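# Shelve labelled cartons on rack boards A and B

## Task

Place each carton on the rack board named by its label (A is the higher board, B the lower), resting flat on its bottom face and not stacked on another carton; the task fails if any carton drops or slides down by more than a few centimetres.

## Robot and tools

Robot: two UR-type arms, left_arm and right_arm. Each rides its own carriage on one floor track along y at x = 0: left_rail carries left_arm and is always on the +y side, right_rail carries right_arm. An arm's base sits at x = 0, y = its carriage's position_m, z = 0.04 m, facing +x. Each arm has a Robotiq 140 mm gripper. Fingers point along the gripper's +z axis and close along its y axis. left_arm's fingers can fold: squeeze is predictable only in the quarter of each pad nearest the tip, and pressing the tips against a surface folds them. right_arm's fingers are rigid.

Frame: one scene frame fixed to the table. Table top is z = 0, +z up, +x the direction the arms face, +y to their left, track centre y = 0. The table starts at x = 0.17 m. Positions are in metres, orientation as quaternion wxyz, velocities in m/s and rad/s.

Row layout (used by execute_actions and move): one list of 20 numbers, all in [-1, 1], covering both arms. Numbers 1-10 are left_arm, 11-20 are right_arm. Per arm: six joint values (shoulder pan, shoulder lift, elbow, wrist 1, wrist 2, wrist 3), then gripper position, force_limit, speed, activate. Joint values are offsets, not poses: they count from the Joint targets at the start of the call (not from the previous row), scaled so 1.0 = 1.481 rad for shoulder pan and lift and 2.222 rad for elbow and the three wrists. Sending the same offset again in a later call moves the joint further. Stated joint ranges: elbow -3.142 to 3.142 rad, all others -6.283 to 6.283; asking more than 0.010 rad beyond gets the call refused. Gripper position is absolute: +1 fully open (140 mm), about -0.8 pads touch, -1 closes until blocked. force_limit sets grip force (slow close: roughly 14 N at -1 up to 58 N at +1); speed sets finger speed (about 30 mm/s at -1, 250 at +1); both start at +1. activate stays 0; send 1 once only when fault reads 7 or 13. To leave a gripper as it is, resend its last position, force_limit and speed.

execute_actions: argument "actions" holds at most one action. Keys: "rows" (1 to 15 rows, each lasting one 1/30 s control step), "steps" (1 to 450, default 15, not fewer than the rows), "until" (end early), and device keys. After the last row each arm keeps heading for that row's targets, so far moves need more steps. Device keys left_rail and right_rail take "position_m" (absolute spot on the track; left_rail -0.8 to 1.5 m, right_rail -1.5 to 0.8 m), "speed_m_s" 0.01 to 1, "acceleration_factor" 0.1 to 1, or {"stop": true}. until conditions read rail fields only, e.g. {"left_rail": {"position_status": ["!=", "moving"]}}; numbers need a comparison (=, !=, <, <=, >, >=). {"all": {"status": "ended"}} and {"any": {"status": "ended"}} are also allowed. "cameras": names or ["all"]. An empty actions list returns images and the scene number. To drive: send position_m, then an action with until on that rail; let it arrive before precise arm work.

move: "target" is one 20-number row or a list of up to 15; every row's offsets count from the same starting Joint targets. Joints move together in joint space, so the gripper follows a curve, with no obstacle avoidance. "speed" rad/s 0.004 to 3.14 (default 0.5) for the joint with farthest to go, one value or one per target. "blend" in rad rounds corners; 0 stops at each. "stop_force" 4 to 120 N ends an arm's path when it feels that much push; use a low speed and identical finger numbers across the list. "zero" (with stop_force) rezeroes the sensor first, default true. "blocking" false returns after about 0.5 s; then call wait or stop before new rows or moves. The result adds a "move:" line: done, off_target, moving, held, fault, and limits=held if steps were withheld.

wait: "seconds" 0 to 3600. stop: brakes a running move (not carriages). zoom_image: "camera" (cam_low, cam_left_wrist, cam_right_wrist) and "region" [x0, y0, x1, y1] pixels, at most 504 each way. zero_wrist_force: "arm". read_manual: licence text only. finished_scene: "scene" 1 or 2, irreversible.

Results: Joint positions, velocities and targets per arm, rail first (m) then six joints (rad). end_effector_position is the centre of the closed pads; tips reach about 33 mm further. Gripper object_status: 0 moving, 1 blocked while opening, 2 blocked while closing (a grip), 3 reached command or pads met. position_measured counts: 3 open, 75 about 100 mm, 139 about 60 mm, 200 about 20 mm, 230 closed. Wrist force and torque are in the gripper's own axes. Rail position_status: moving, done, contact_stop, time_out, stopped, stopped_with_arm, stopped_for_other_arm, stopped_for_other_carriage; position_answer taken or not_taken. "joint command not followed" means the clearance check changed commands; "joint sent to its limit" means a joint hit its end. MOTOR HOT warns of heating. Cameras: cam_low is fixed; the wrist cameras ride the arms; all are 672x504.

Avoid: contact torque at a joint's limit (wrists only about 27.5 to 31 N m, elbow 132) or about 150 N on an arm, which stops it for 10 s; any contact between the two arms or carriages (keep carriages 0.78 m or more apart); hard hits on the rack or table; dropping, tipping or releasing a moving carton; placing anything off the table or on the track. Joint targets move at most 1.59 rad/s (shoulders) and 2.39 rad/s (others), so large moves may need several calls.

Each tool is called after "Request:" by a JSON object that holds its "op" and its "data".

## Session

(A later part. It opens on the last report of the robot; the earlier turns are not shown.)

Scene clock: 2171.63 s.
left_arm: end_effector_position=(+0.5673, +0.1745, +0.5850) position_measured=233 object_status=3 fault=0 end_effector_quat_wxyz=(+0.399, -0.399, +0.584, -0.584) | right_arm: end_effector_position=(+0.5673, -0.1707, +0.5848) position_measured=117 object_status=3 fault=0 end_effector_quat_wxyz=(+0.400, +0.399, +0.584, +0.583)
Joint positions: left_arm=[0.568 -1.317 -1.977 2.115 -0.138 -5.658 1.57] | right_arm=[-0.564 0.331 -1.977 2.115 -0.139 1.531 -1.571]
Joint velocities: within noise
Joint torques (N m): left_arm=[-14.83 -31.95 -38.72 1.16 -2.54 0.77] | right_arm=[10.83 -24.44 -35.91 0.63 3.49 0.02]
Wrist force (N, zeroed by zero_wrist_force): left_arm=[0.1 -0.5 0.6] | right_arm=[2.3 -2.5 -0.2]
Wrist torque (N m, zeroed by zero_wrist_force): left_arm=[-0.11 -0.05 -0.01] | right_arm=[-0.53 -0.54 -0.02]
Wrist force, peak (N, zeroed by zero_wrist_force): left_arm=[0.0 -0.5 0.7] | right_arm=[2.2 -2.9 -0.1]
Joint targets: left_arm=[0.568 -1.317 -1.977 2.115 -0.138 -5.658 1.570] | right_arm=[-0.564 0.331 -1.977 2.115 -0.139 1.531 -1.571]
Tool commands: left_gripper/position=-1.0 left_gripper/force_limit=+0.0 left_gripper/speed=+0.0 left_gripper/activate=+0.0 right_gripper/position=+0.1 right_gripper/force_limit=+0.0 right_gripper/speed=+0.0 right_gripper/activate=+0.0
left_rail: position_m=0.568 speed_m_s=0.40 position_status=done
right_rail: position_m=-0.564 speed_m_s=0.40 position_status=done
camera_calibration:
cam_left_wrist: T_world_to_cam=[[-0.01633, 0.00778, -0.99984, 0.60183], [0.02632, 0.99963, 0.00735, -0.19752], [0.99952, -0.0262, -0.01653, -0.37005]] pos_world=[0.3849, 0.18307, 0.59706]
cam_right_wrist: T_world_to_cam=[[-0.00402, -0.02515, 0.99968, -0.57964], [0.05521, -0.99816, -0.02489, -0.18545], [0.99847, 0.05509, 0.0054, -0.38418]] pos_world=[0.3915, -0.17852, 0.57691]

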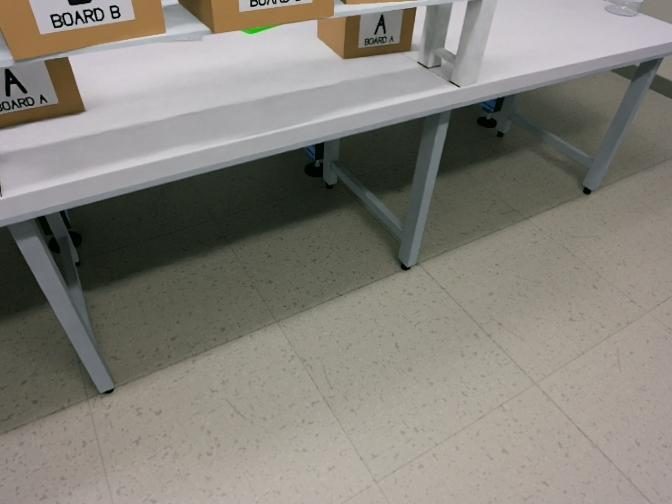

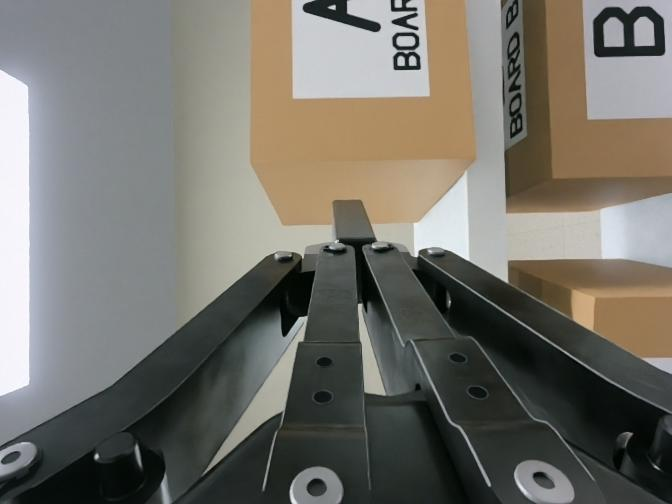

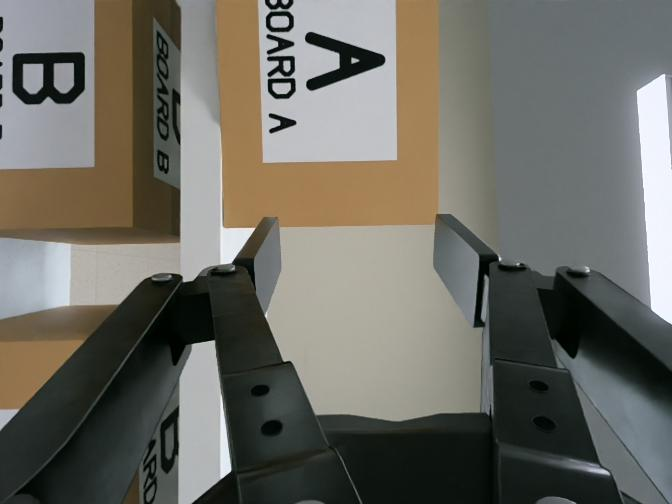

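Request:
{"op": "move", "data": {"target": [-0.12795, -0.0949, 0.0321, 0.0311, -0.0855, 0, -1, 0, 0, 0, -0.0236, -0.0949, 0.0321, 0.0316, -0.0157, 0, 0.1, 0, 0, 0], "speed": 0.3}}

Request:
{"op": "execute_actions", "data": {"actions": [{"left_rail": {"position_m": 1.07}, "steps": 200, "until": {"left_rail": {"position_status": ["!=", "moving"]}}}]}}

Request:
{"op": "execute_actions", "data": {"actions": [{"right_rail": {"position_m": -0.249}, "steps": 200, "until": {"right_rail": {"position_status": ["!=", "moving"]}}}]}}

Scene clock: 2227.47 s.
left_arm: end_effector_position=(+0.5075, +0.2045, +0.5849) position_measured=233 object_status=3 fault=0 end_effector_quat_wxyz=(+0.399, -0.399, +0.583, -0.584) | right_arm: end_effector_position=(+0.5074, -0.2008, +0.5843) position_measured=117 object_status=3 fault=0 end_effector_quat_wxyz=(+0.399, +0.400, +0.584, +0.583)
Joint positions: left_arm=[0.568 -1.506 -2.117 2.186 -0.069 -5.848 1.57] | right_arm=[-0.564 0.296 -2.117 2.187 -0.068 1.497 -1.571]
Joint torques (N m): left_arm=[-16.3 -19.17 -38.62 1.52 -2.76 0.76] | right_arm=[-14.23 -16.56 -37.4 0.52 -2.86 -0.01]
Wrist force (N, zeroed by zero_wrist_force): left_arm=[-0.2 -0.3 0.3] | right_arm=[2.7 -2.8 -0.8]
Wrist torque (N m, zeroed by zero_wrist_force): left_arm=[-0.08 0.02 0.01] | right_arm=[-0.60 -0.61 0.00]
Wrist force, peak (N, zeroed by zero_wrist_force): left_arm=[0.2 -0.3 1.9] | right_arm=[2.5 -2.6 -1.8]
Joint targets: left_arm=[0.568 -1.506 -2.117 2.186 -0.069 -5.848 1.570] | right_arm=[-0.564 0.296 -2.117 2.187 -0.068 1.497 -1.571]
left_rail: position_m=0.568 speed_m_s=0.40 position_status=done
right_rail: position_m=-0.564 speed_m_s=0.40 position_status=done
move: done

Scene clock: 2229.60 s.
left_arm: end_effector_position=(+0.5074, +0.7066, +0.5849) position_measured=233 object_status=3 fault=0 end_effector_quat_wxyz=(+0.399, -0.400, +0.583, -0.584) | right_arm: end_effector_position=(+0.5073, -0.2008, +0.5843) position_measured=117 object_status=3 fault=0 end_effector_quat_wxyz=(+0.399, +0.400, +0.584, +0.583)
Joint positions: left_arm=[1.07 -1.506 -2.118 2.186 -0.069 -5.848 1.57] | right_arm=[-0.564 0.296 -2.117 2.187 -0.068 1.497 -1.571]
Joint torques (N m): left_arm=[-5.68 2.34 -44.33 -0.36 -0.61 0.75] | right_arm=[-15.4 -13.21 -36.17 0.48 -2.79 -0.15]
Wrist force (N, zeroed by zero_wrist_force): left_arm=[-0.2 -0.2 0.3] | right_arm=[2.5 -2.7 -0.6]
Wrist torque (N m, zeroed by zero_wrist_force): left_arm=[-0.05 0.03 0.01] | right_arm=[-0.56 -0.56 0.00]
Wrist force, peak (N, zeroed by zero_wrist_force): left_arm=[1.9 0.0 0.9] | right_arm=[2.8 -2.5 -1.0]
Joint targets: left_arm=[1.070 -1.506 -2.117 2.186 -0.069 -5.848 1.570] | right_arm=[-0.564 0.296 -2.117 2.187 -0.068 1.497 -1.571]
Tool commands: left_gripper/position=-1.0 left_gripper/force_limit=+0.0 left_gripper/speed=+0.0 left_gripper/activate=+0.0 right_gripper/position=+0.1 right_gripper/force_limit=+0.0 right_gripper/speed=+0.0 right_gripper/activate=+0.0
left_rail: position_m=1.070 speed_m_s=0.40 position_status=done
right_rail: position_m=-0.564 speed_m_s=0.40 position_status=done

Scene clock: 2231.27 s.
left_arm: end_effector_position=(+0.5074, +0.7066, +0.5849) position_measured=233 object_status=3 fault=0 end_effector_quat_wxyz=(+0.399, -0.400, +0.583, -0.584) | right_arm: end_effector_position=(+0.5073, +0.1142, +0.5843) position_measured=117 object_status=3 fault=0 end_effector_quat_wxyz=(+0.399, +0.400, +0.584, +0.583)
Joint positions: left_arm=[1.07 -1.506 -2.117 2.186 -0.069 -5.848 1.57] | right_arm=[-0.249 0.296 -2.117 2.187 -0.068 1.497 -1.571]
Joint torques (N m): left_arm=[1.92 19.61 -50.3 -2.25 1.39 1.12] | right_arm=[-10.11 -3.59 -41.87 -0.33 -1.63 0.01]
Wrist force (N, zeroed by zero_wrist_force): left_arm=[0.0 -0.1 0.4] | right_arm=[2.6 -2.4 -0.9]
Wrist torque (N m, zeroed by zero_wrist_force): left_arm=[-0.03 -0.02 0.00] | right_arm=[-0.50 -0.58 0.00]
Wrist force, peak (N, zeroed by zero_wrist_force): left_arm=[0.0 -0.3 0.7] | right_arm=[3.8 -2.7 -0.5]
Joint targets: left_arm=[1.070 -1.506 -2.117 2.186 -0.069 -5.848 1.570] | right_arm=[-0.249 0.296 -2.117 2.187 -0.068 1.497 -1.571]
Tool commands: left_gripper/position=-1.0 left_gripper/force_limit=+0.0 left_gripper/speed=+0.0 left_gripper/activate=+0.0 right_gripper/position=+0.1 right_gripper/force_limit=+0.0 right_gripper/speed=+0.0 right_gripper/activate=+0.0
left_rail: position_m=1.070 speed_m_s=0.40 position_status=done
right_rail: position_m=-0.249 speed_m_s=0.40 position_status=done

Request:
{"op": "move", "data": {"target": [[0,0.0181,0.06166,-0.07372,0,0,-1,0,0,0,0,0.0181,0.06166,-0.07372,0,0,0.1,0,0,0],[0,0.0734,0.12808,-0.177,0,0,-1,0,0,0,0,0.0734,0.12808,-0.177,0,0,0.1,0,0,0],[0,0.18346,0.18443,-0.30671,0,0,-1,0,0,0,0,0.18346,0.18443,-0.30671,0,0,0.1,0,0,0],[0,0.2657,0.20693,-0.38402,0,0,-1,0,0,0,0,0.2657,0.20693,-0.38402,0,0,0.1,0,0,0],[0,0.36813,0.22448,-0.46985,0,0,-1,0,0,0,0,0.36813,0.22448,-0.46985,0,0,0.1,0,0,0],[0,0.48859,0.23564,-0.5613,0,0,-1,0,0,0,0,0.48859,0.23564,-0.5613,0,0,0.1,0,0,0],[0,0.62026,0.23951,-0.65293,0,0,-1,0,0,0,0,0.62026,0.23951,-0.65293,0,0,0.1,0,0,0]], "speed": 0.3, "blend": 0.02, "cameras": ["all"]}}

Scene clock: 2261.87 s.
left_arm: end_effector_position=(+0.5074, +0.7064, +0.1008) position_measured=233 object_status=3 fault=0 end_effector_quat_wxyz=(+0.399, -0.399, +0.583, -0.584) | right_arm: end_effector_position=(+0.5081, +0.1145, +0.1061) position_measured=117 object_status=3 fault=0 end_effector_quat_wxyz=(+0.401, +0.398, +0.582, +0.585)
Joint positions: left_arm=[1.07 -1.506 -1.199 2.719 -1.52 -5.848 1.57] | right_arm=[-0.249 0.296 -1.214 2.718 -1.509 1.497 -1.571]
Joint torques (N m): left_arm=[8.81 -17.42 7.02 -4.21 1.17 1.03] | right_arm=[-0.39 -39.4 -4.69 -2.04 0.36 0.46]
Wrist force (N, zeroed by zero_wrist_force): left_arm=[-0.2 0.4 0.4] | right_arm=[3.1 11.2 -0.7]
Wrist torque (N m, zeroed by zero_wrist_force): left_arm=[0.11 0.03 0.01] | right_arm=[2.92 -0.72 0.07]
Wrist force, peak (N, zeroed by zero_wrist_force): left_arm=[-0.4 -1.9 0.4] | right_arm=[-4.5 84.1 -16.1]
Joint targets: left_arm=[1.070 -1.506 -1.199 2.719 -1.520 -5.848 1.570] | right_arm=[-0.249 0.296 -1.214 2.718 -1.509 1.497 -1.571]
Tool commands: left_gripper/position=-1.0 left_gripper/force_limit=+0.0 left_gripper/speed=+0.0 left_gripper/activate=+0.0 right_gripper/position=+0.098039 right_gripper/force_limit=+0.003922 right_gripper/speed=+0.003922 right_gripper/activate=+0.0
FORCE FAULT: contact force on the right arm reached its limit, and that arm stopped for 10 seconds. The contact can be on any part of that arm, not only on its tool. That arm's remaining commands of this call were not run. That arm's target is now where it stood when the stop ended, not its last command. That arm accepts commands again.
left_rail: position_m=1.070 speed_m_s=0.40 position_status=done
right_rail: position_m=-0.249 speed_m_s=0.40 position_status=done
move: fault (right_arm); right_arm: the shoulder lift is farthest, 0.015 rad from its target
cam_left_wrist: T_world_to_cam=[[-0.01643, 0.00787, -0.99983, 0.11256], [0.02593, 0.99964, 0.00744, -0.72387], [0.99953, -0.0258, -0.01663, -0.30453]] pos_world=[0.325, 0.71487, 0.11286]
cam_right_wrist: T_world_to_cam=[[-0.00835, -0.02642, 0.99962, -0.0918], [0.05532, -0.99813, -0.02592, 0.09062], [0.99843, 0.05508, 0.0098, -0.33861]] pos_world=[0.3323, 0.10668, 0.09743]

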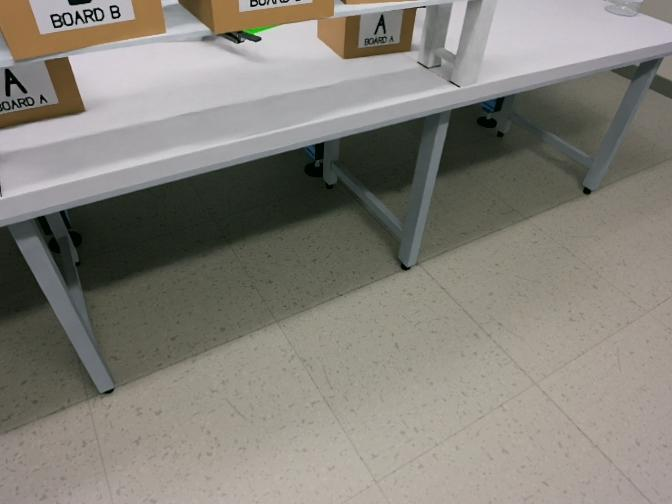

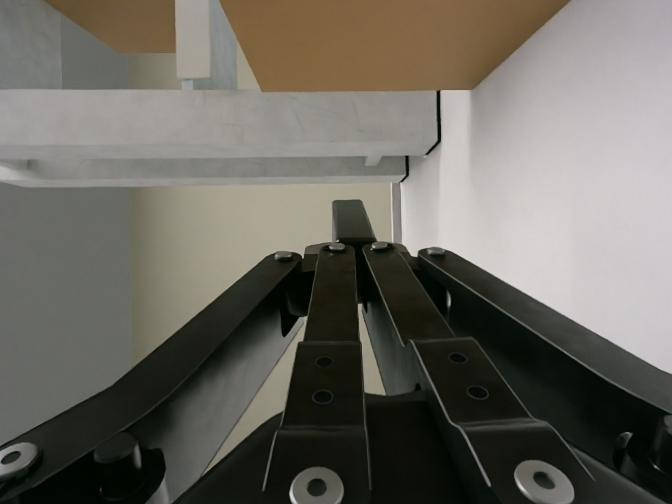

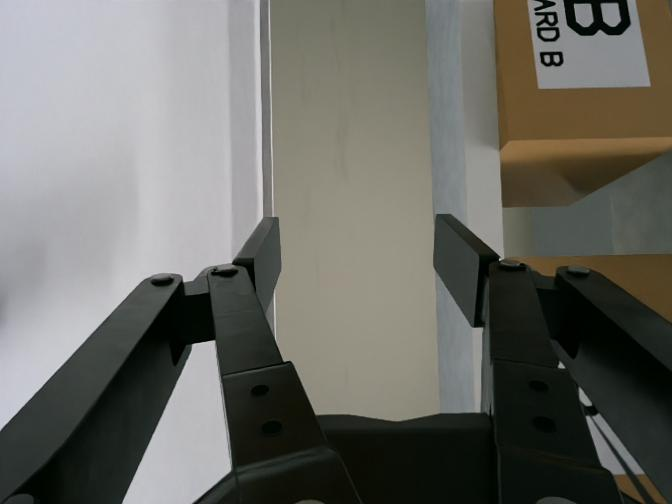

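Request:
{"op": "zoom_image", "data": {"camera": "cam_low", "region": [100, 0, 460, 140]}}

Request:
{"op": "zoom_image", "data": {"camera": "cam_right_wrist", "region": [420, 200, 672, 504]}}

Scaled by 1.400.

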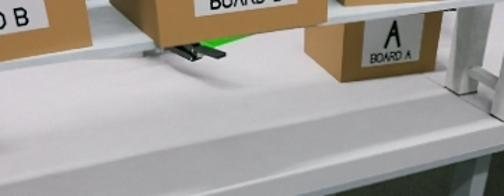

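Scaled by 1.658.

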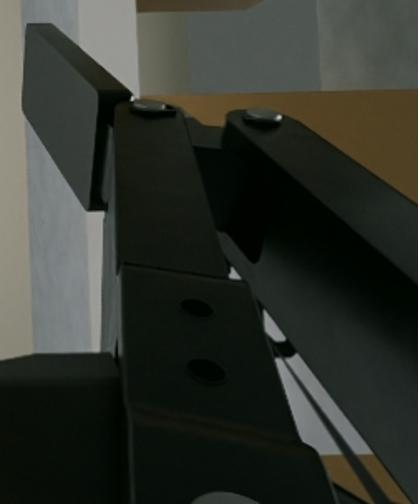

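Request:
{"op": "move", "data": {"target": [[0,0,0,0,0,0,-1,0,0,0,0,-0.1215,-0.0036,0.0869,0,0,0.1,0,0,0],[0,0,0,0,0,0,-1,0,0,0,0,-0.2419,-0.0148,0.1783,0,0,0.1,0,0,0],[0,0,0,0,0,0,-1,0,0,0,0,-0.4266,-0.0549,0.3414,0,0,0.1,0,0,0],[0,0,0,0,0,0,-1,0,0,0,0,-0.5367,-0.1112,0.4712,0,0,0.1,0,0,0],[0,0,0,0,0,0,-1,0,0,0,0,-0.592,-0.1776,0.8444,0,0,0.1,0,0,0]], "speed": 0.3, "blend": 0.02, "cameras": ["all"]}}

Scene clock: 2315.07 s.
left_arm: end_effector_position=(+0.5074, +0.7064, +0.1008) position_measured=233 object_status=3 fault=0 end_effector_quat_wxyz=(+0.399, -0.399, +0.583, -0.584) | right_arm: end_effector_position=(+0.3860, +0.0772, +0.3296) position_measured=117 object_status=3 fault=0 end_effector_quat_wxyz=(+0.251, +0.512, +0.721, +0.394)
Joint positions: left_arm=[1.07 -1.506 -1.199 2.719 -1.52 -5.848 1.57] | right_arm=[-0.249 0.296 -2.091 2.324 0.367 1.497 -1.571]
Joint torques (N m): left_arm=[7.12 -17.13 7.81 -4.34 1.24 0.87] | right_arm=[-2.7 -10.08 -48.62 3.17 0.19 0.3]
Wrist force (N, zeroed by zero_wrist_force): left_arm=[-0.4 0.3 0.3] | right_arm=[2.2 -2.0 -0.4]
Wrist torque (N m, zeroed by zero_wrist_force): left_arm=[0.07 0.06 0.00] | right_arm=[-0.35 -0.41 0.06]
Wrist force, peak (N, zeroed by zero_wrist_force): left_arm=[-0.5 0.4 0.6] | right_arm=[2.8 15.5 2.9]
Joint targets: left_arm=[1.070 -1.506 -1.199 2.719 -1.520 -5.848 1.570] | right_arm=[-0.249 0.296 -2.091 2.324 0.367 1.497 -1.571]
left_rail: position_m=1.070 speed_m_s=0.40 position_status=done
right_rail: position_m=-0.249 speed_m_s=0.40 position_status=done
move: done
cam_left_wrist: T_world_to_cam=[[-0.01643, 0.00787, -0.99983, 0.11256], [0.02593, 0.99964, 0.00744, -0.72387], [0.99953, -0.0258, -0.01663, -0.30453]] pos_world=[0.325, 0.71487, 0.11286]
cam_right_wrist: T_world_to_cam=[[0.53778, 0.14012, 0.83136, -0.48548], [0.08156, -0.99011, 0.11411, 0.00914], [0.83913, 0.00644, -0.54389, 0.03094]] pos_world=[0.23438, 0.07687, 0.4194]

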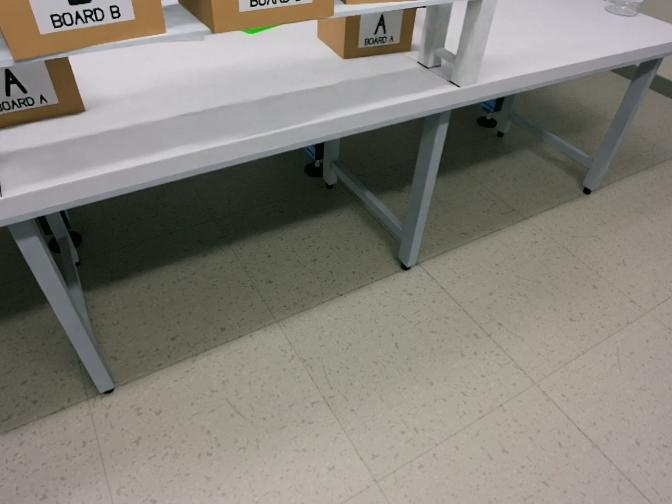

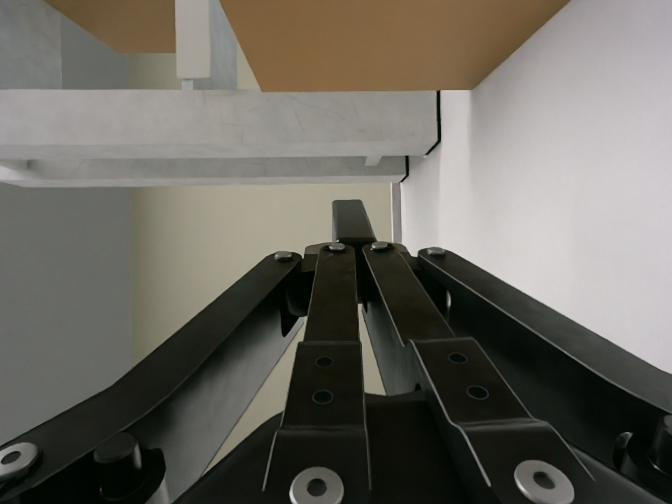

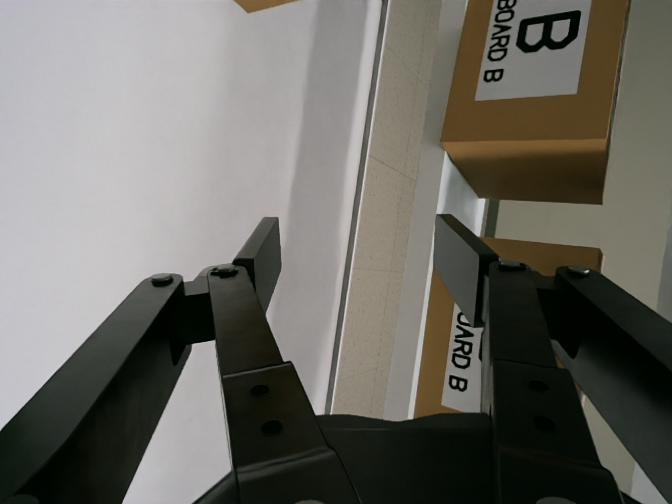

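Request:
{"op": "move", "data": {"target": [0,0,0,0,0,0,-1,0,0,0,0,0,0,0.3,0,0,0.1,0,0,0], "speed": 0.5, "cameras": ["cam_right_wrist"]}}

Scene clock: 2323.83 s.
left_arm: end_effector_position=(+0.5074, +0.7064, +0.1008) position_measured=233 object_status=3 fault=0 end_effector_quat_wxyz=(+0.399, -0.399, +0.583, -0.584) | right_arm: end_effector_position=(+0.1706, +0.0115, +0.2604) position_measured=117 object_status=3 fault=0 end_effector_quat_wxyz=(+0.061, +0.583, +0.797, +0.144)
Joint positions: left_arm=[1.07 -1.506 -1.199 2.719 -1.52 -5.848 1.57] | right_arm=[-0.249 0.296 -2.091 2.324 1.033 1.497 -1.571]
Joint torques (N m): left_arm=[5.76 -17.47 7.12 -3.66 0.57 0.75] | right_arm=[-3.07 -5.85 -41.89 8.5 0.05 0.27]
Wrist force (N, zeroed by zero_wrist_force): left_arm=[-0.1 0.2 0.6] | right_arm=[2.0 -2.1 -0.3]
Wrist torque (N m, zeroed by zero_wrist_force): left_arm=[0.05 0.01 0.00] | right_arm=[-0.48 -0.31 0.03]
Wrist force, peak (N, zeroed by zero_wrist_force): left_arm=[-0.5 0.0 0.7] | right_arm=[1.9 -3.0 -0.9]
Joint targets: left_arm=[1.070 -1.506 -1.199 2.719 -1.520 -5.848 1.570] | right_arm=[-0.249 0.296 -2.091 2.324 1.034 1.497 -1.571]
left_rail: position_m=1.070 speed_m_s=0.40 position_status=done
right_rail: position_m=-0.249 speed_m_s=0.40 position_status=done
move: done
cam_right_wrist: T_world_to_cam=[[0.91572, 0.25544, 0.31018, -0.23295], [0.19226, -0.95637, 0.21999, -0.07729], [0.35284, -0.14181, -0.92488, 0.35838]] pos_world=[0.10172, 0.03641, 0.42072]

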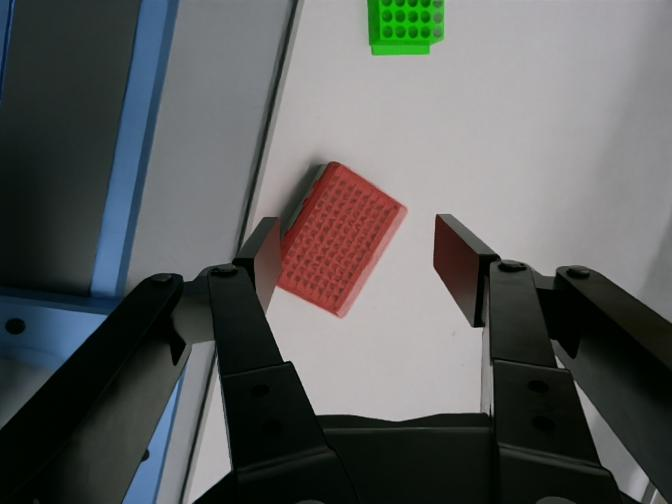

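Request:
{"op": "move", "data": {"target": [-0.027, -0.0009, 0.0059, -0.0053, -0.018, 0, -1, 0, 0, 0, 0, 0, 0, -0.57, 0, 0, -0.32, 0, 0, 0], "speed": 0.6}}

Request:
{"op": "execute_actions", "data": {"actions": [{"left_rail": {"position_m": 0.825, "speed_m_s": 0.06, "acceleration_factor": 0.5}, "steps": 300, "until": {"left_rail": {"position_status": ["!=", "moving"]}}}], "cameras": ["cam_left_wrist", "cam_right_wrist"]}}

Scene clock: 2376.50 s.
left_arm: end_effector_position=(+0.4975, +0.7065, +0.1008) position_measured=233 object_status=3 fault=0 end_effector_quat_wxyz=(+0.399, -0.399, +0.583, -0.584) | right_arm: end_effector_position=(+0.5074, +0.1143, +0.5004) position_measured=169 object_status=3 fault=0 end_effector_quat_wxyz=(+0.399, +0.399, +0.584, +0.583)
Joint positions: left_arm=[1.07 -1.546 -1.2 2.732 -1.532 -5.888 1.57] | right_arm=[-0.249 0.296 -2.091 2.324 -0.233 1.497 -1.571]
Joint torques (N m): left_arm=[-13.61 -58.87 8.2 -4.54 -2.33 1.06] | right_arm=[-2.46 0.34 -41.44 -7.66 0.32 0.48]
Wrist force (N, zeroed by zero_wrist_force): left_arm=[0.0 0.1 0.3] | right_arm=[2.0 -1.3 0.1]
Wrist torque (N m, zeroed by zero_wrist_force): left_arm=[0.04 0.00 0.00] | right_arm=[-0.22 -0.45 0.00]
Wrist force, peak (N, zeroed by zero_wrist_force): left_arm=[-0.3 0.6 0.6] | right_arm=[1.7 -3.8 -2.4]
Joint targets: left_arm=[1.070 -1.546 -1.200 2.732 -1.532 -5.888 1.570] | right_arm=[-0.249 0.296 -2.091 2.324 -0.233 1.497 -1.571]
left_rail: position_m=1.070 speed_m_s=0.40 position_status=done
right_rail: position_m=-0.249 speed_m_s=0.40 position_status=done
move: done

Scene clock: 2381.03 s.
left_arm: end_effector_position=(+0.4975, +0.4615, +0.1008) position_measured=233 object_status=3 fault=0 end_effector_quat_wxyz=(+0.399, -0.399, +0.583, -0.584) | right_arm: end_effector_position=(+0.5074, +0.1143, +0.5004) position_measured=169 object_status=3 fault=0 end_effector_quat_wxyz=(+0.399, +0.399, +0.584, +0.583)
Joint positions: left_arm=[0.825 -1.546 -1.2 2.732 -1.532 -5.888 1.57] | right_arm=[-0.249 0.296 -2.091 2.324 -0.233 1.497 -1.571]
Joint torques (N m): left_arm=[-6.84 -40.06 -13.68 -2.62 5.18 0.58] | right_arm=[-4.14 8.37 -44.5 -7.94 0.49 0.42]
Wrist force (N, zeroed by zero_wrist_force): left_arm=[-8.8 -0.4 -3.1] | right_arm=[2.4 -1.5 -0.5]
Wrist torque (N m, zeroed by zero_wrist_force): left_arm=[0.04 -0.25 0.00] | right_arm=[-0.28 -0.54 0.00]
Wrist force, peak (N, zeroed by zero_wrist_force): left_arm=[-10.4 -1.2 -2.7] | right_arm=[2.4 -1.6 0.0]
Joint targets: left_arm=[0.825 -1.546 -1.200 2.732 -1.532 -5.888 1.570] | right_arm=[-0.249 0.296 -2.091 2.324 -0.233 1.497 -1.571]
Tool commands: left_gripper/position=-1.0 left_gripper/force_limit=+0.0 left_gripper/speed=+0.0 left_gripper/activate=+0.0 right_gripper/position=-0.32 right_gripper/force_limit=+0.0 right_gripper/speed=+0.0 right_gripper/activate=+0.0
left_rail: position_m=0.825 speed_m_s=0.06 position_status=done
right_rail: position_m=-0.249 speed_m_s=0.40 position_status=done
cam_left_wrist: T_world_to_cam=[[-0.01643, 0.00777, -0.99984, 0.11437], [0.02592, 0.99964, 0.00734, -0.47879], [0.99953, -0.0258, -0.01663, -0.30085]] pos_world=[0.315, 0.46997, 0.11286]
cam_right_wrist: T_world_to_cam=[[-0.00373, -0.02503, 0.99968, -0.48855], [0.0552, -0.99817, -0.02479, 0.10019], [0.99847, 0.05509, 0.0051, -0.33948]] pos_world=[0.3316, 0.10648, 0.49261]

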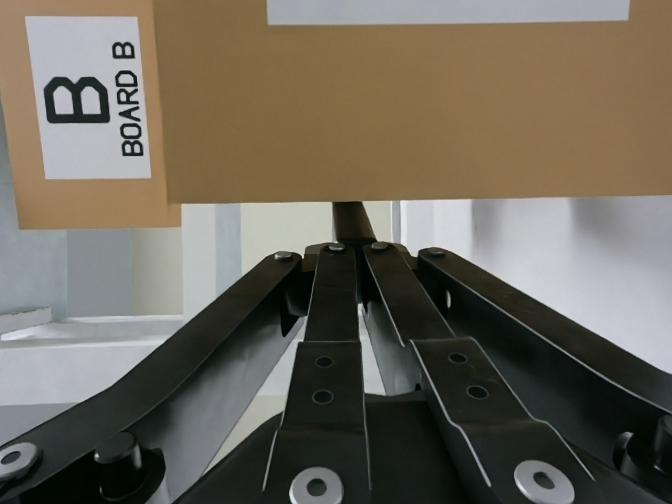

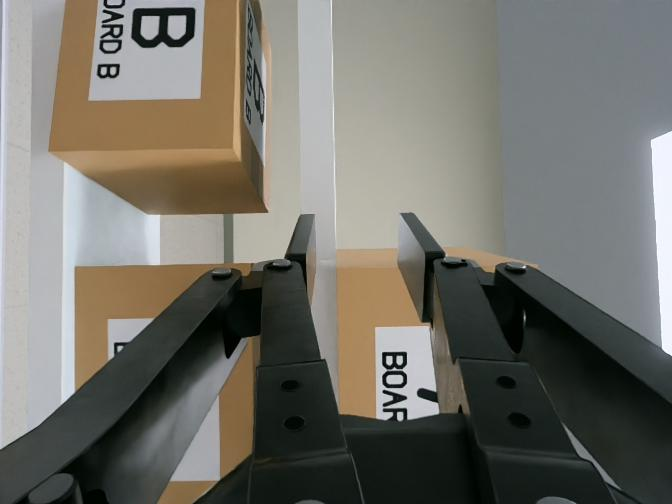

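Request:
{"op": "execute_actions", "data": {"actions": [{"left_rail": {"position_m": 0.89, "speed_m_s": 0.2}, "steps": 100, "until": {"left_rail": {"position_status": ["!=", "moving"]}}}]}}

Request:
{"op": "move", "data": {"target": [[0,0,0,0,0,0,-1,0,0,0,-0.03066,0.0509,-0.0165,-0.0174,-0.02043,0,-0.32,0,0,0],[0,0,0,0,0,0,-1,0,0,0,-0.03066,0.1097,0.0471,-0.12025,-0.02043,0,-0.32,0,0,0],[0,0,0,0,0,0,-1,0,0,0,-0.03066,0.2175,0.1,-0.24496,-0.02043,0,-0.32,0,0,0],[0,0,0,0,0,0,-1,0,0,0,-0.03066,0.3483,0.131,-0.3631,-0.02043,0,-0.32,0,0,0],[0,0,0,0,0,0,-1,0,0,0,-0.03066,0.4497,0.1433,-0.443,-0.02043,0,-0.32,0,0,0],[0,0,0,0,0,0,-1,0,0,0,-0.03066,0.5391,0.1487,-0.5081,-0.02043,0,-0.32,0,0,0]], "speed": 0.25, "blend": 0.01, "stop_force": 15, "cameras": ["cam_left_wrist", "cam_right_wrist"]}}

Scene clock: 2410.27 s.
left_arm: end_effector_position=(+0.4975, +0.5265, +0.1008) position_measured=233 object_status=3 fault=0 end_effector_quat_wxyz=(+0.399, -0.399, +0.583, -0.584) | right_arm: end_effector_position=(+0.5074, +0.1143, +0.5004) position_measured=169 object_status=3 fault=0 end_effector_quat_wxyz=(+0.399, +0.399, +0.584, +0.583)
Joint positions: left_arm=[0.89 -1.546 -1.2 2.732 -1.532 -5.888 1.57] | right_arm=[-0.249 0.296 -2.091 2.324 -0.233 1.497 -1.571]
Joint torques (N m): left_arm=[5.07 -18.33 2.12 -0.87 -1.36 0.79] | right_arm=[-3.53 8.88 -46.69 -7.64 0.4 0.46]
Wrist force (N, zeroed by zero_wrist_force): left_arm=[-0.5 0.2 0.4] | right_arm=[2.0 -1.1 -0.5]
Wrist torque (N m, zeroed by zero_wrist_force): left_arm=[0.05 0.10 0.00] | right_arm=[-0.17 -0.47 0.00]
Wrist force, peak (N, zeroed by zero_wrist_force): left_arm=[-9.3 -0.5 -3.5] | right_arm=[2.3 -1.7 0.0]
Joint targets: left_arm=[0.890 -1.546 -1.200 2.732 -1.532 -5.888 1.570] | right_arm=[-0.249 0.296 -2.091 2.324 -0.233 1.497 -1.571]
Tool commands: left_gripper/position=-1.0 left_gripper/force_limit=+0.0 left_gripper/speed=+0.0 left_gripper/activate=+0.0 right_gripper/position=-0.32 right_gripper/force_limit=+0.0 right_gripper/speed=+0.0 right_gripper/activate=+0.0
left_rail: position_m=0.890 speed_m_s=0.20 position_status=done
right_rail: position_m=-0.249 speed_m_s=0.40 position_status=done

Scene clock: 2416.17 s.
left_arm: end_effector_position=(+0.4975, +0.5265, +0.1008) position_measured=233 object_status=3 fault=0 end_effector_quat_wxyz=(+0.399, -0.399, +0.583, -0.584) | right_arm: end_effector_position=(+0.5522, +0.1141, +0.1306) position_measured=169 object_status=3 fault=0 end_effector_quat_wxyz=(+0.399, +0.399, +0.584, +0.583)
Joint positions: left_arm=[0.89 -1.546 -1.2 2.732 -1.532 -5.888 1.57] | right_arm=[-0.249 0.251 -1.292 2.654 -1.362 1.451 -1.571]
Joint torques (N m): left_arm=[9.58 -17.81 2.32 0.51 -1.71 0.5] | right_arm=[-14.62 -26.95 -2.74 -7.62 -2.43 0.52]
Wrist force (N, zeroed by zero_wrist_force): left_arm=[0.0 0.2 0.3] | right_arm=[2.0 -0.7 -0.1]
Wrist torque (N m, zeroed by zero_wrist_force): left_arm=[0.04 -0.01 0.00] | right_arm=[-0.09 -0.45 0.06]
Wrist force, peak (N, zeroed by zero_wrist_force): left_arm=[-0.6 0.2 0.6] | right_arm=[2.8 -1.5 -1.1]
Joint targets: left_arm=[0.890 -1.546 -1.200 2.732 -1.532 -5.888 1.570] | right_arm=[-0.249 0.251 -1.292 2.654 -1.362 1.451 -1.571]
left_rail: position_m=0.890 speed_m_s=0.20 position_status=done
right_rail: position_m=-0.249 speed_m_s=0.40 position_status=done
move: done
cam_left_wrist: T_world_to_cam=[[-0.01643, 0.00787, -0.99983, 0.11381], [0.02583, 0.99964, 0.00745, -0.54375], [0.99953, -0.0257, -0.01663, -0.29923]] pos_world=[0.315, 0.53497, 0.11286]
cam_right_wrist: T_world_to_cam=[[-0.00373, -0.02503, 0.99968, -0.1187], [0.0552, -0.99817, -0.02479, 0.08845], [0.99847, 0.05509, 0.0051, -0.38232]] pos_world=[0.3764, 0.10638, 0.12281]

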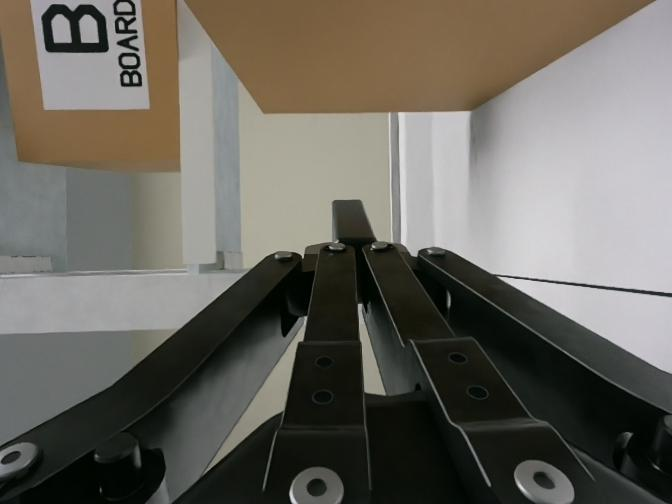

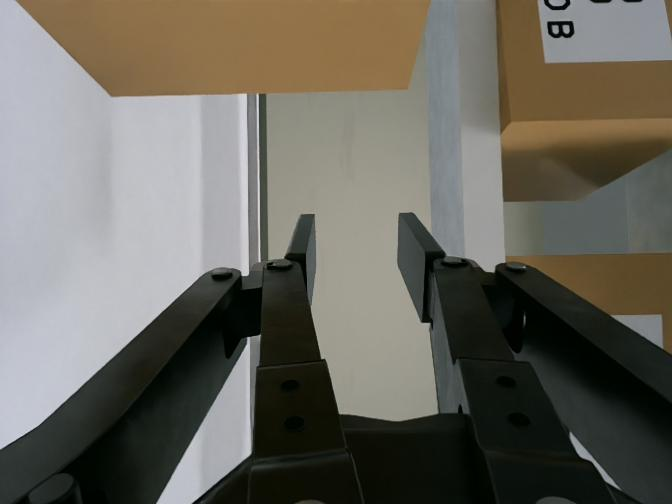

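Request:
{"op": "execute_actions", "data": {"actions": [{"right_rail": {"position_m": -0.16, "speed_m_s": 0.06, "acceleration_factor": 0.5}, "steps": 200, "until": {"right_rail": {"position_status": ["!=", "moving"]}}}], "cameras": ["cam_left_wrist", "cam_right_wrist"]}}

Scene clock: 2428.70 s.
left_arm: end_effector_position=(+0.4975, +0.5265, +0.1008) position_measured=233 object_status=3 fault=0 end_effector_quat_wxyz=(+0.399, -0.399, +0.583, -0.584) | right_arm: end_effector_position=(+0.5523, +0.2031, +0.1306) position_measured=169 object_status=3 fault=0 end_effector_quat_wxyz=(+0.399, +0.399, +0.584, +0.583)
Joint positions: left_arm=[0.89 -1.546 -1.2 2.732 -1.532 -5.888 1.57] | right_arm=[-0.16 0.251 -1.292 2.654 -1.362 1.451 -1.571]
Joint torques (N m): left_arm=[10.21 -16.42 2.09 0.53 -1.75 0.71] | right_arm=[-1.95 -27.95 -11.52 -6.7 -2.35 0.73]
Wrist force (N, zeroed by zero_wrist_force): left_arm=[-0.3 0.1 0.1] | right_arm=[-5.0 -1.3 0.2]
Wrist torque (N m, zeroed by zero_wrist_force): left_arm=[0.03 0.05 0.00] | right_arm=[-0.04 -0.58 -0.02]
Wrist force, peak (N, zeroed by zero_wrist_force): left_arm=[-0.5 0.3 0.6] | right_arm=[-7.0 0.1 -1.4]
Joint targets: left_arm=[0.890 -1.546 -1.200 2.732 -1.532 -5.888 1.570] | right_arm=[-0.160 0.251 -1.292 2.654 -1.362 1.451 -1.571]
Tool commands: left_gripper/position=-1.0 left_gripper/force_limit=+0.0 left_gripper/speed=+0.0 left_gripper/activate=+0.0 right_gripper/position=-0.32 right_gripper/force_limit=+0.0 right_gripper/speed=+0.0 right_gripper/activate=+0.0
left_rail: position_m=0.890 speed_m_s=0.20 position_status=done
right_rail: position_m=-0.160 speed_m_s=0.06 position_status=done
cam_left_wrist: T_world_to_cam=[[-0.01643, 0.00787, -0.99983, 0.11381], [0.02583, 0.99964, 0.00745, -0.54375], [0.99953, -0.0257, -0.01663, -0.29923]] pos_world=[0.315, 0.53497, 0.11286]
cam_right_wrist: T_world_to_cam=[[-0.00373, -0.02503, 0.99968, -0.11647], [0.0551, -0.99817, -0.02479, 0.17733], [0.99847, 0.05499, 0.0051, -0.3872]] pos_world=[0.3764, 0.19538, 0.12281]

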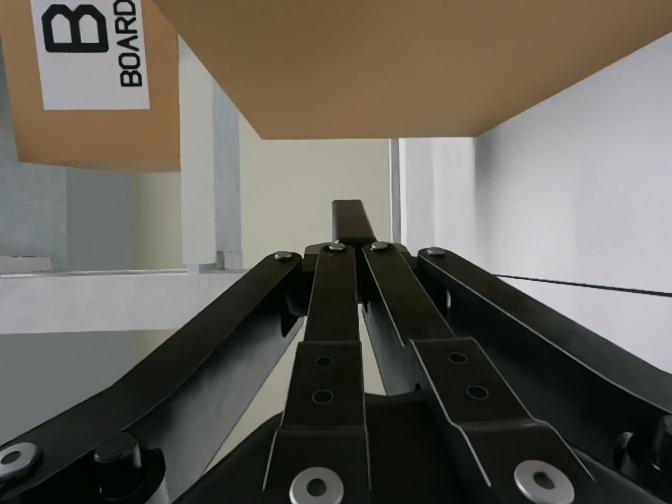

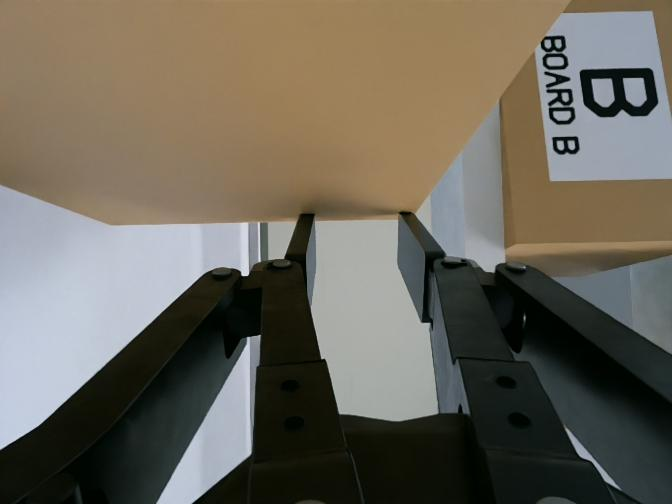

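Request:
{"op": "execute_actions", "data": {"actions": [{"right_rail": {"position_m": -0.2125, "speed_m_s": 0.2}, "steps": 100, "until": {"right_rail": {"position_status": ["!=", "moving"]}}}]}}

Request:
{"op": "execute_actions", "data": {"actions": [{"left_rail": {"position_m": 0.902}, "steps": 100, "until": {"left_rail": {"position_status": ["!=", "moving"]}}}]}}

Request:
{"op": "move", "data": {"target": [-0.01978,-0.0846,0.0027,0.0537,-0.0132,0,-1,0,0,0,0.04477,-0.0224,0.0377,-0.0227,0.0298,0,-0.32,0,0,0], "speed": 0.2}}

Request:
{"op": "zero_wrist_force", "data": {"arm": "left_arm"}}

Request:
{"op": "zero_wrist_force", "data": {"arm": "right_arm"}}

Scene clock: 2462.70 s.
left_arm: end_effector_position=(+0.4975, +0.5265, +0.1008) position_measured=233 object_status=3 fault=0 end_effector_quat_wxyz=(+0.399, -0.399, +0.583, -0.584) | right_arm: end_effector_position=(+0.5522, +0.1506, +0.1306) position_measured=169 object_status=3 fault=0 end_effector_quat_wxyz=(+0.399, +0.399, +0.584, +0.583)
Joint positions: left_arm=[0.89 -1.546 -1.2 2.732 -1.532 -5.888 1.57] | right_arm=[-0.212 0.251 -1.292 2.654 -1.362 1.451 -1.571]
Joint torques (N m): left_arm=[10.88 -17.24 1.8 0.71 -1.81 0.74] | right_arm=[-7.66 -36.58 -16.82 -3.37 -1.93 0.7]
Wrist force (N, zeroed by zero_wrist_force): left_arm=[-0.4 0.1 0.2] | right_arm=[2.3 -1.4 -1.6]
Wrist torque (N m, zeroed by zero_wrist_force): left_arm=[0.04 0.07 0.00] | right_arm=[-0.26 -0.51 0.06]
Wrist force, peak (N, zeroed by zero_wrist_force): left_arm=[-0.7 0.1 0.6] | right_arm=[-5.5 -1.7 0.4]
Joint targets: left_arm=[0.890 -1.546 -1.200 2.732 -1.532 -5.888 1.570] | right_arm=[-0.212 0.251 -1.292 2.654 -1.362 1.451 -1.571]
Tool commands: left_gripper/position=-1.0 left_gripper/force_limit=+0.0 left_gripper/speed=+0.0 left_gripper/activate=+0.0 right_gripper/position=-0.32 right_gripper/force_limit=+0.0 right_gripper/speed=+0.0 right_gripper/activate=+0.0
left_rail: position_m=0.890 speed_m_s=0.20 position_status=done
right_rail: position_m=-0.212 speed_m_s=0.20 position_status=done

Scene clock: 2463.33 s.
left_arm: end_effector_position=(+0.4975, +0.5385, +0.1008) position_measured=233 object_status=3 fault=0 end_effector_quat_wxyz=(+0.399, -0.399, +0.583, -0.584) | right_arm: end_effector_position=(+0.5522, +0.1506, +0.1306) position_measured=169 object_status=3 fault=0 end_effector_quat_wxyz=(+0.399, +0.399, +0.584, +0.583)
Joint positions: left_arm=[0.902 -1.546 -1.2 2.732 -1.532 -5.888 1.57] | right_arm=[-0.213 0.251 -1.292 2.654 -1.362 1.451 -1.571]
Joint torques (N m): left_arm=[7.66 -20.03 2.27 0.76 -1.6 0.76] | right_arm=[-14.79 -38.74 -16.89 -2.87 -2.1 0.8]
Wrist force (N, zeroed by zero_wrist_force): left_arm=[0.0 0.1 0.5] | right_arm=[2.1 -1.4 -1.6]
Wrist torque (N m, zeroed by zero_wrist_force): left_arm=[0.05 -0.01 0.00] | right_arm=[-0.26 -0.47 0.05]
Wrist force, peak (N, zeroed by zero_wrist_force): left_arm=[-1.0 0.1 0.0] | right_arm=[2.3 -1.4 -1.8]
Joint targets: left_arm=[0.902 -1.546 -1.200 2.732 -1.532 -5.888 1.570] | right_arm=[-0.212 0.251 -1.292 2.654 -1.362 1.451 -1.571]
Tool commands: left_gripper/position=-1.0 left_gripper/force_limit=+0.0 left_gripper/speed=+0.0 left_gripper/activate=+0.0 right_gripper/position=-0.32 right_gripper/force_limit=+0.0 right_gripper/speed=+0.0 right_gripper/activate=+0.0
left_rail: position_m=0.902 speed_m_s=0.20 position_status=done
right_rail: position_m=-0.213 position_m_goal=-0.212 speed_m_s=0.20 position_status=done

Scene clock: 2464.43 s.
left_arm: end_effector_position=(+0.4904, +0.5387, +0.1308) position_measured=233 object_status=3 fault=0 end_effector_quat_wxyz=(+0.399, -0.399, +0.583, -0.584) | right_arm: end_effector_position=(+0.4903, +0.1507, +0.1306) position_measured=169 object_status=3 fault=0 end_effector_quat_wxyz=(+0.399, +0.399, +0.584, +0.583)
Joint positions: left_arm=[0.902 -1.576 -1.325 2.738 -1.413 -5.917 1.57] | right_arm=[-0.213 0.317 -1.325 2.738 -1.412 1.517 -1.571]
Joint torques (N m): left_arm=[-16.89 -51.08 2.03 2.17 -2.6 0.8] | right_arm=[11.98 -46.49 -0.12 -7.82 3.43 0.58]
Wrist force (N, zeroed by zero_wrist_force): left_arm=[0.2 -0.2 0.4] | right_arm=[2.5 -2.2 -1.9]
Wrist torque (N m, zeroed by zero_wrist_force): left_arm=[-0.06 -0.06 0.02] | right_arm=[-0.42 -0.55 0.01]
Wrist force, peak (N, zeroed by zero_wrist_force): left_arm=[-0.3 0.7 0.6] | right_arm=[2.7 -2.4 -2.8]
Joint targets: left_arm=[0.902 -1.576 -1.325 2.738 -1.412 -5.917 1.570] | right_arm=[-0.212 0.317 -1.325 2.738 -1.412 1.517 -1.571]
left_rail: position_m=0.902 speed_m_s=0.20 position_status=done
right_rail: position_m=-0.213 position_m_goal=-0.212 speed_m_s=0.20 position_status=done
move: done

Wrist force sensor zeroed.

Wrist force sensor zeroed.

Request:
{"op": "move", "data": {"target": [[0.0006,0.01384,-0.02358,0.01436,0.0004,0,-1,0,0,0,0.07407,0.01384,-0.02358,0.01436,0.04937,0,-0.32,0,0,0],[0.0008,0.02843,-0.04725,0.02831,0.0005,0,-1,0,0,0,0.13761,0.02843,-0.04725,0.02831,0.09172,0,-0.32,0,0,0],[0.0008,0.03592,-0.059,0.03506,0.0005,0,-1,0,0,0,0.1657,0.03592,-0.059,0.03506,0.11044,0,-0.32,0,0,0]], "speed": 0.06, "blend": 0.005, "stop_force": 6}}

Scene clock: 2485.43 s.
left_arm: end_effector_position=(+0.4905, +0.4794, +0.1308) position_measured=233 object_status=3 fault=0 end_effector_quat_wxyz=(+0.399, -0.400, +0.583, -0.584) | right_arm: end_effector_position=(+0.4903, +0.2086, +0.1305) position_measured=169 object_status=3 fault=0 end_effector_quat_wxyz=(+0.399, +0.399, +0.584, +0.583)
Joint positions: left_arm=[0.902 -1.575 -1.284 2.634 -1.35 -5.916 1.57] | right_arm=[-0.213 0.515 -1.285 2.637 -1.352 1.715 -1.571]
Joint torques (N m): left_arm=[-11.41 -59.9 -1.18 -4.16 1.65 0.89] | right_arm=[-14.87 -52.24 -3.25 -7.73 -2.91 0.58]
Wrist force (N, zeroed by zero_wrist_force): left_arm=[-0.4 0.1 -0.1] | right_arm=[-1.2 0.0 0.2]
Wrist torque (N m, zeroed by zero_wrist_force): left_arm=[0.01 0.07 0.00] | right_arm=[0.00 0.23 0.01]
Wrist force, peak (N, zeroed by zero_wrist_force): left_arm=[-11.1 -2.6 -7.1] | right_arm=[-8.7 1.4 -3.8]
Joint targets: left_arm=[0.902 -1.575 -1.284 2.634 -1.350 -5.916 1.570] | right_arm=[-0.212 0.515 -1.285 2.637 -1.352 1.715 -1.571]
left_rail: position_m=0.902 speed_m_s=0.20 position_status=done
right_rail: position_m=-0.213 position_m_goal=-0.212 speed_m_s=0.20 position_status=done
move: contact (left_arm, right_arm); path passed 1 of 3 targets; left_arm: the elbow is farthest, 0.027 rad from its target; right_arm: the shoulder pan is farthest, 0.048 rad from its target

Request:
{"op": "move", "data": {"target": [0,0.0035,-0.00548,0.00315,0,0,-1,0,0,0,0,0,0,0,0,0,-0.32,0,0,0], "speed": 0.006, "stop_force": 42, "zero": false}}

Scene clock: 2493.90 s.
left_arm: end_effector_position=(+0.4904, +0.4747, +0.1307) position_measured=233 object_status=3 fault=0 end_effector_quat_wxyz=(+0.399, -0.399, +0.583, -0.584) | right_arm: end_effector_position=(+0.4903, +0.2085, +0.1305) position_measured=169 object_status=3 fault=0 end_effector_quat_wxyz=(+0.399, +0.399, +0.584, +0.583)
Joint positions: left_arm=[0.902 -1.575 -1.28 2.626 -1.345 -5.916 1.57] | right_arm=[-0.212 0.514 -1.285 2.637 -1.352 1.715 -1.571]
Joint torques (N m): left_arm=[-13.27 -56.27 -23.56 -5.88 7.7 0.61] | right_arm=[6.58 -48.03 -19.24 -7.71 -3.05 0.47]
Wrist force (N, zeroed by zero_wrist_force): left_arm=[-36.4 -14.9 -13.6] | right_arm=[-26.5 4.4 -12.1]
Wrist torque (N m, zeroed by zero_wrist_force): left_arm=[0.40 -1.16 -0.20] | right_arm=[-0.12 -0.26 0.06]
Wrist force, peak (N, zeroed by zero_wrist_force): left_arm=[-39.8 -14.4 -16.8] | right_arm=[-26.4 5.3 -12.5]
Joint targets: left_arm=[0.902 -1.575 -1.280 2.626 -1.345 -5.916 1.570] | right_arm=[-0.212 0.515 -1.285 2.637 -1.352 1.715 -1.571]
left_rail: position_m=0.902 speed_m_s=0.20 position_status=done
right_rail: position_m=-0.212 speed_m_s=0.20 position_status=done
move: contact (left_arm)

Request:
{"op": "move", "data": {"target": [0,-0.00155,0.00176,-0.00117,0,0,-1,0,0,0,0.00675,0.00182,-0.0032,0.00198,0.0045,0,-0.32,0,0,0], "speed": 0.008}}

Scene clock: 2507.87 s.
left_arm: end_effector_position=(+0.4905, +0.4768, +0.1311) position_measured=233 object_status=3 fault=0 end_effector_quat_wxyz=(+0.399, -0.400, +0.583, -0.584) | right_arm: end_effector_position=(+0.4908, +0.2122, +0.1306) position_measured=169 object_status=3 fault=0 end_effector_quat_wxyz=(+0.399, +0.399, +0.584, +0.583)
Joint positions: left_arm=[0.902 -1.575 -1.282 2.63 -1.348 -5.916 1.57] | right_arm=[-0.212 0.524 -1.282 2.63 -1.347 1.725 -1.571]
Joint torques (N m): left_arm=[-14.45 -64.04 -27.24 -9.56 7.56 0.88] | right_arm=[38.11 -28.09 -34.06 -0.59 -7.45 0.33]
Wrist force (N, zeroed by zero_wrist_force): left_arm=[-36.0 -3.4 -14.4] | right_arm=[-48.0 3.8 -17.3]
Wrist torque (N m, zeroed by zero_wrist_force): left_arm=[0.08 -1.15 -0.05] | right_arm=[-0.09 -0.80 0.04]
Wrist force, peak (N, zeroed by zero_wrist_force): left_arm=[-36.6 -15.4 -14.2] | right_arm=[-48.0 3.8 -17.3]
Joint targets: left_arm=[0.902 -1.575 -1.282 2.630 -1.348 -5.916 1.570] | right_arm=[-0.212 0.525 -1.282 2.629 -1.347 1.725 -1.571]
left_rail: position_m=0.902 speed_m_s=0.20 position_status=done
right_rail: position_m=-0.212 speed_m_s=0.20 position_status=done
move: done

Request:
{"op": "move", "data": {"target": [0,-0.03255,-0.0015,0.02318,0,0,-1,0,0,0,0,-0.03255,-0.0015,0.02318,0,0,-0.32,0,0,0], "speed": 0.05, "cameras": ["cam_left_wrist", "cam_right_wrist"]}}

Scene clock: 2526.80 s.
left_arm: end_effector_position=(+0.4905, +0.4768, +0.1460) position_measured=233 object_status=3 fault=0 end_effector_quat_wxyz=(+0.399, -0.400, +0.583, -0.584) | right_arm: end_effector_position=(+0.4909, +0.2123, +0.1456) position_measured=169 object_status=3 fault=0 end_effector_quat_wxyz=(+0.399, +0.399, +0.584, +0.583)
Joint positions: left_arm=[0.902 -1.575 -1.331 2.626 -1.297 -5.916 1.57] | right_arm=[-0.212 0.525 -1.33 2.626 -1.296 1.725 -1.571]
Joint torques (N m): left_arm=[-16.33 -65.46 -57.13 -1.59 7.91 1.1] | right_arm=[16.44 -60.69 -38.35 -3.13 -7.46 0.64]
Wrist force (N, zeroed by zero_wrist_force): left_arm=[-39.0 7.4 -14.7] | right_arm=[-40.6 -8.3 -14.3]
Wrist torque (N m, zeroed by zero_wrist_force): left_arm=[-0.24 -1.28 0.10] | right_arm=[-0.02 -0.68 0.01]
Wrist force, peak (N, zeroed by zero_wrist_force): left_arm=[-41.4 7.2 -15.4] | right_arm=[-48.3 4.6 -17.6]
Joint targets: left_arm=[0.902 -1.575 -1.331 2.626 -1.297 -5.916 1.570] | right_arm=[-0.212 0.525 -1.330 2.626 -1.296 1.725 -1.571]
left_rail: position_m=0.902 speed_m_s=0.20 position_status=done
right_rail: position_m=-0.212 speed_m_s=0.20 position_status=done
move: done
cam_left_wrist: T_world_to_cam=[[-0.01635, 0.00687, -0.99984, 0.15974], [0.0257, 0.99965, 0.00644, -0.49403], [0.99954, -0.02559, -0.01652, -0.29283]] pos_world=[0.308, 0.48527, 0.15806]
cam_right_wrist: T_world_to_cam=[[-0.00363, -0.02493, 0.99968, -0.13142], [0.0553, -0.99816, -0.02469, 0.19018], [0.99846, 0.05519, 0.005, -0.3265]] pos_world=[0.315, 0.20458, 0.13771]

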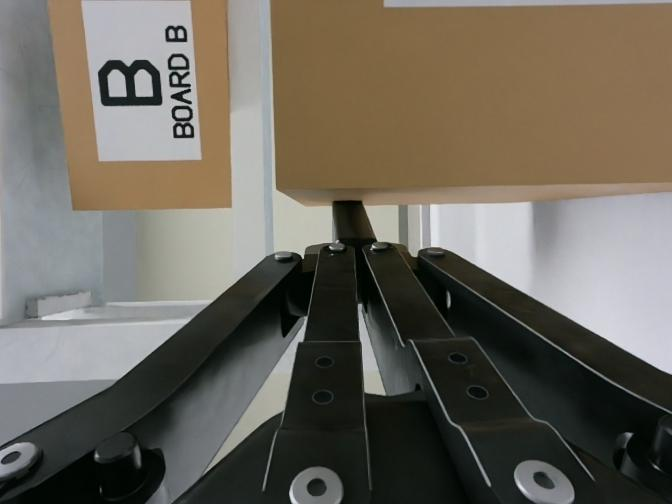

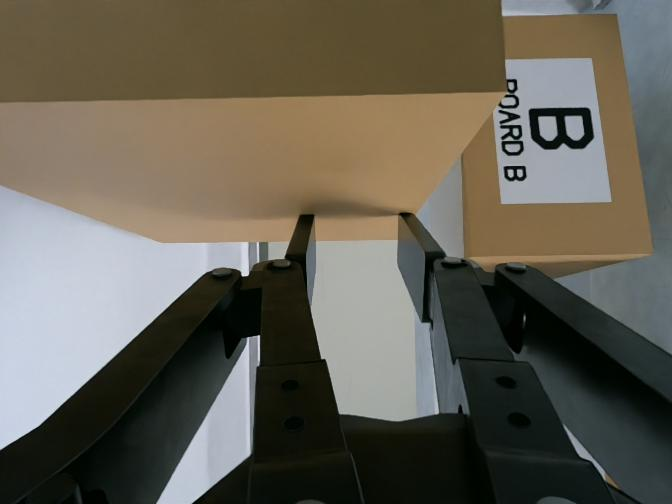

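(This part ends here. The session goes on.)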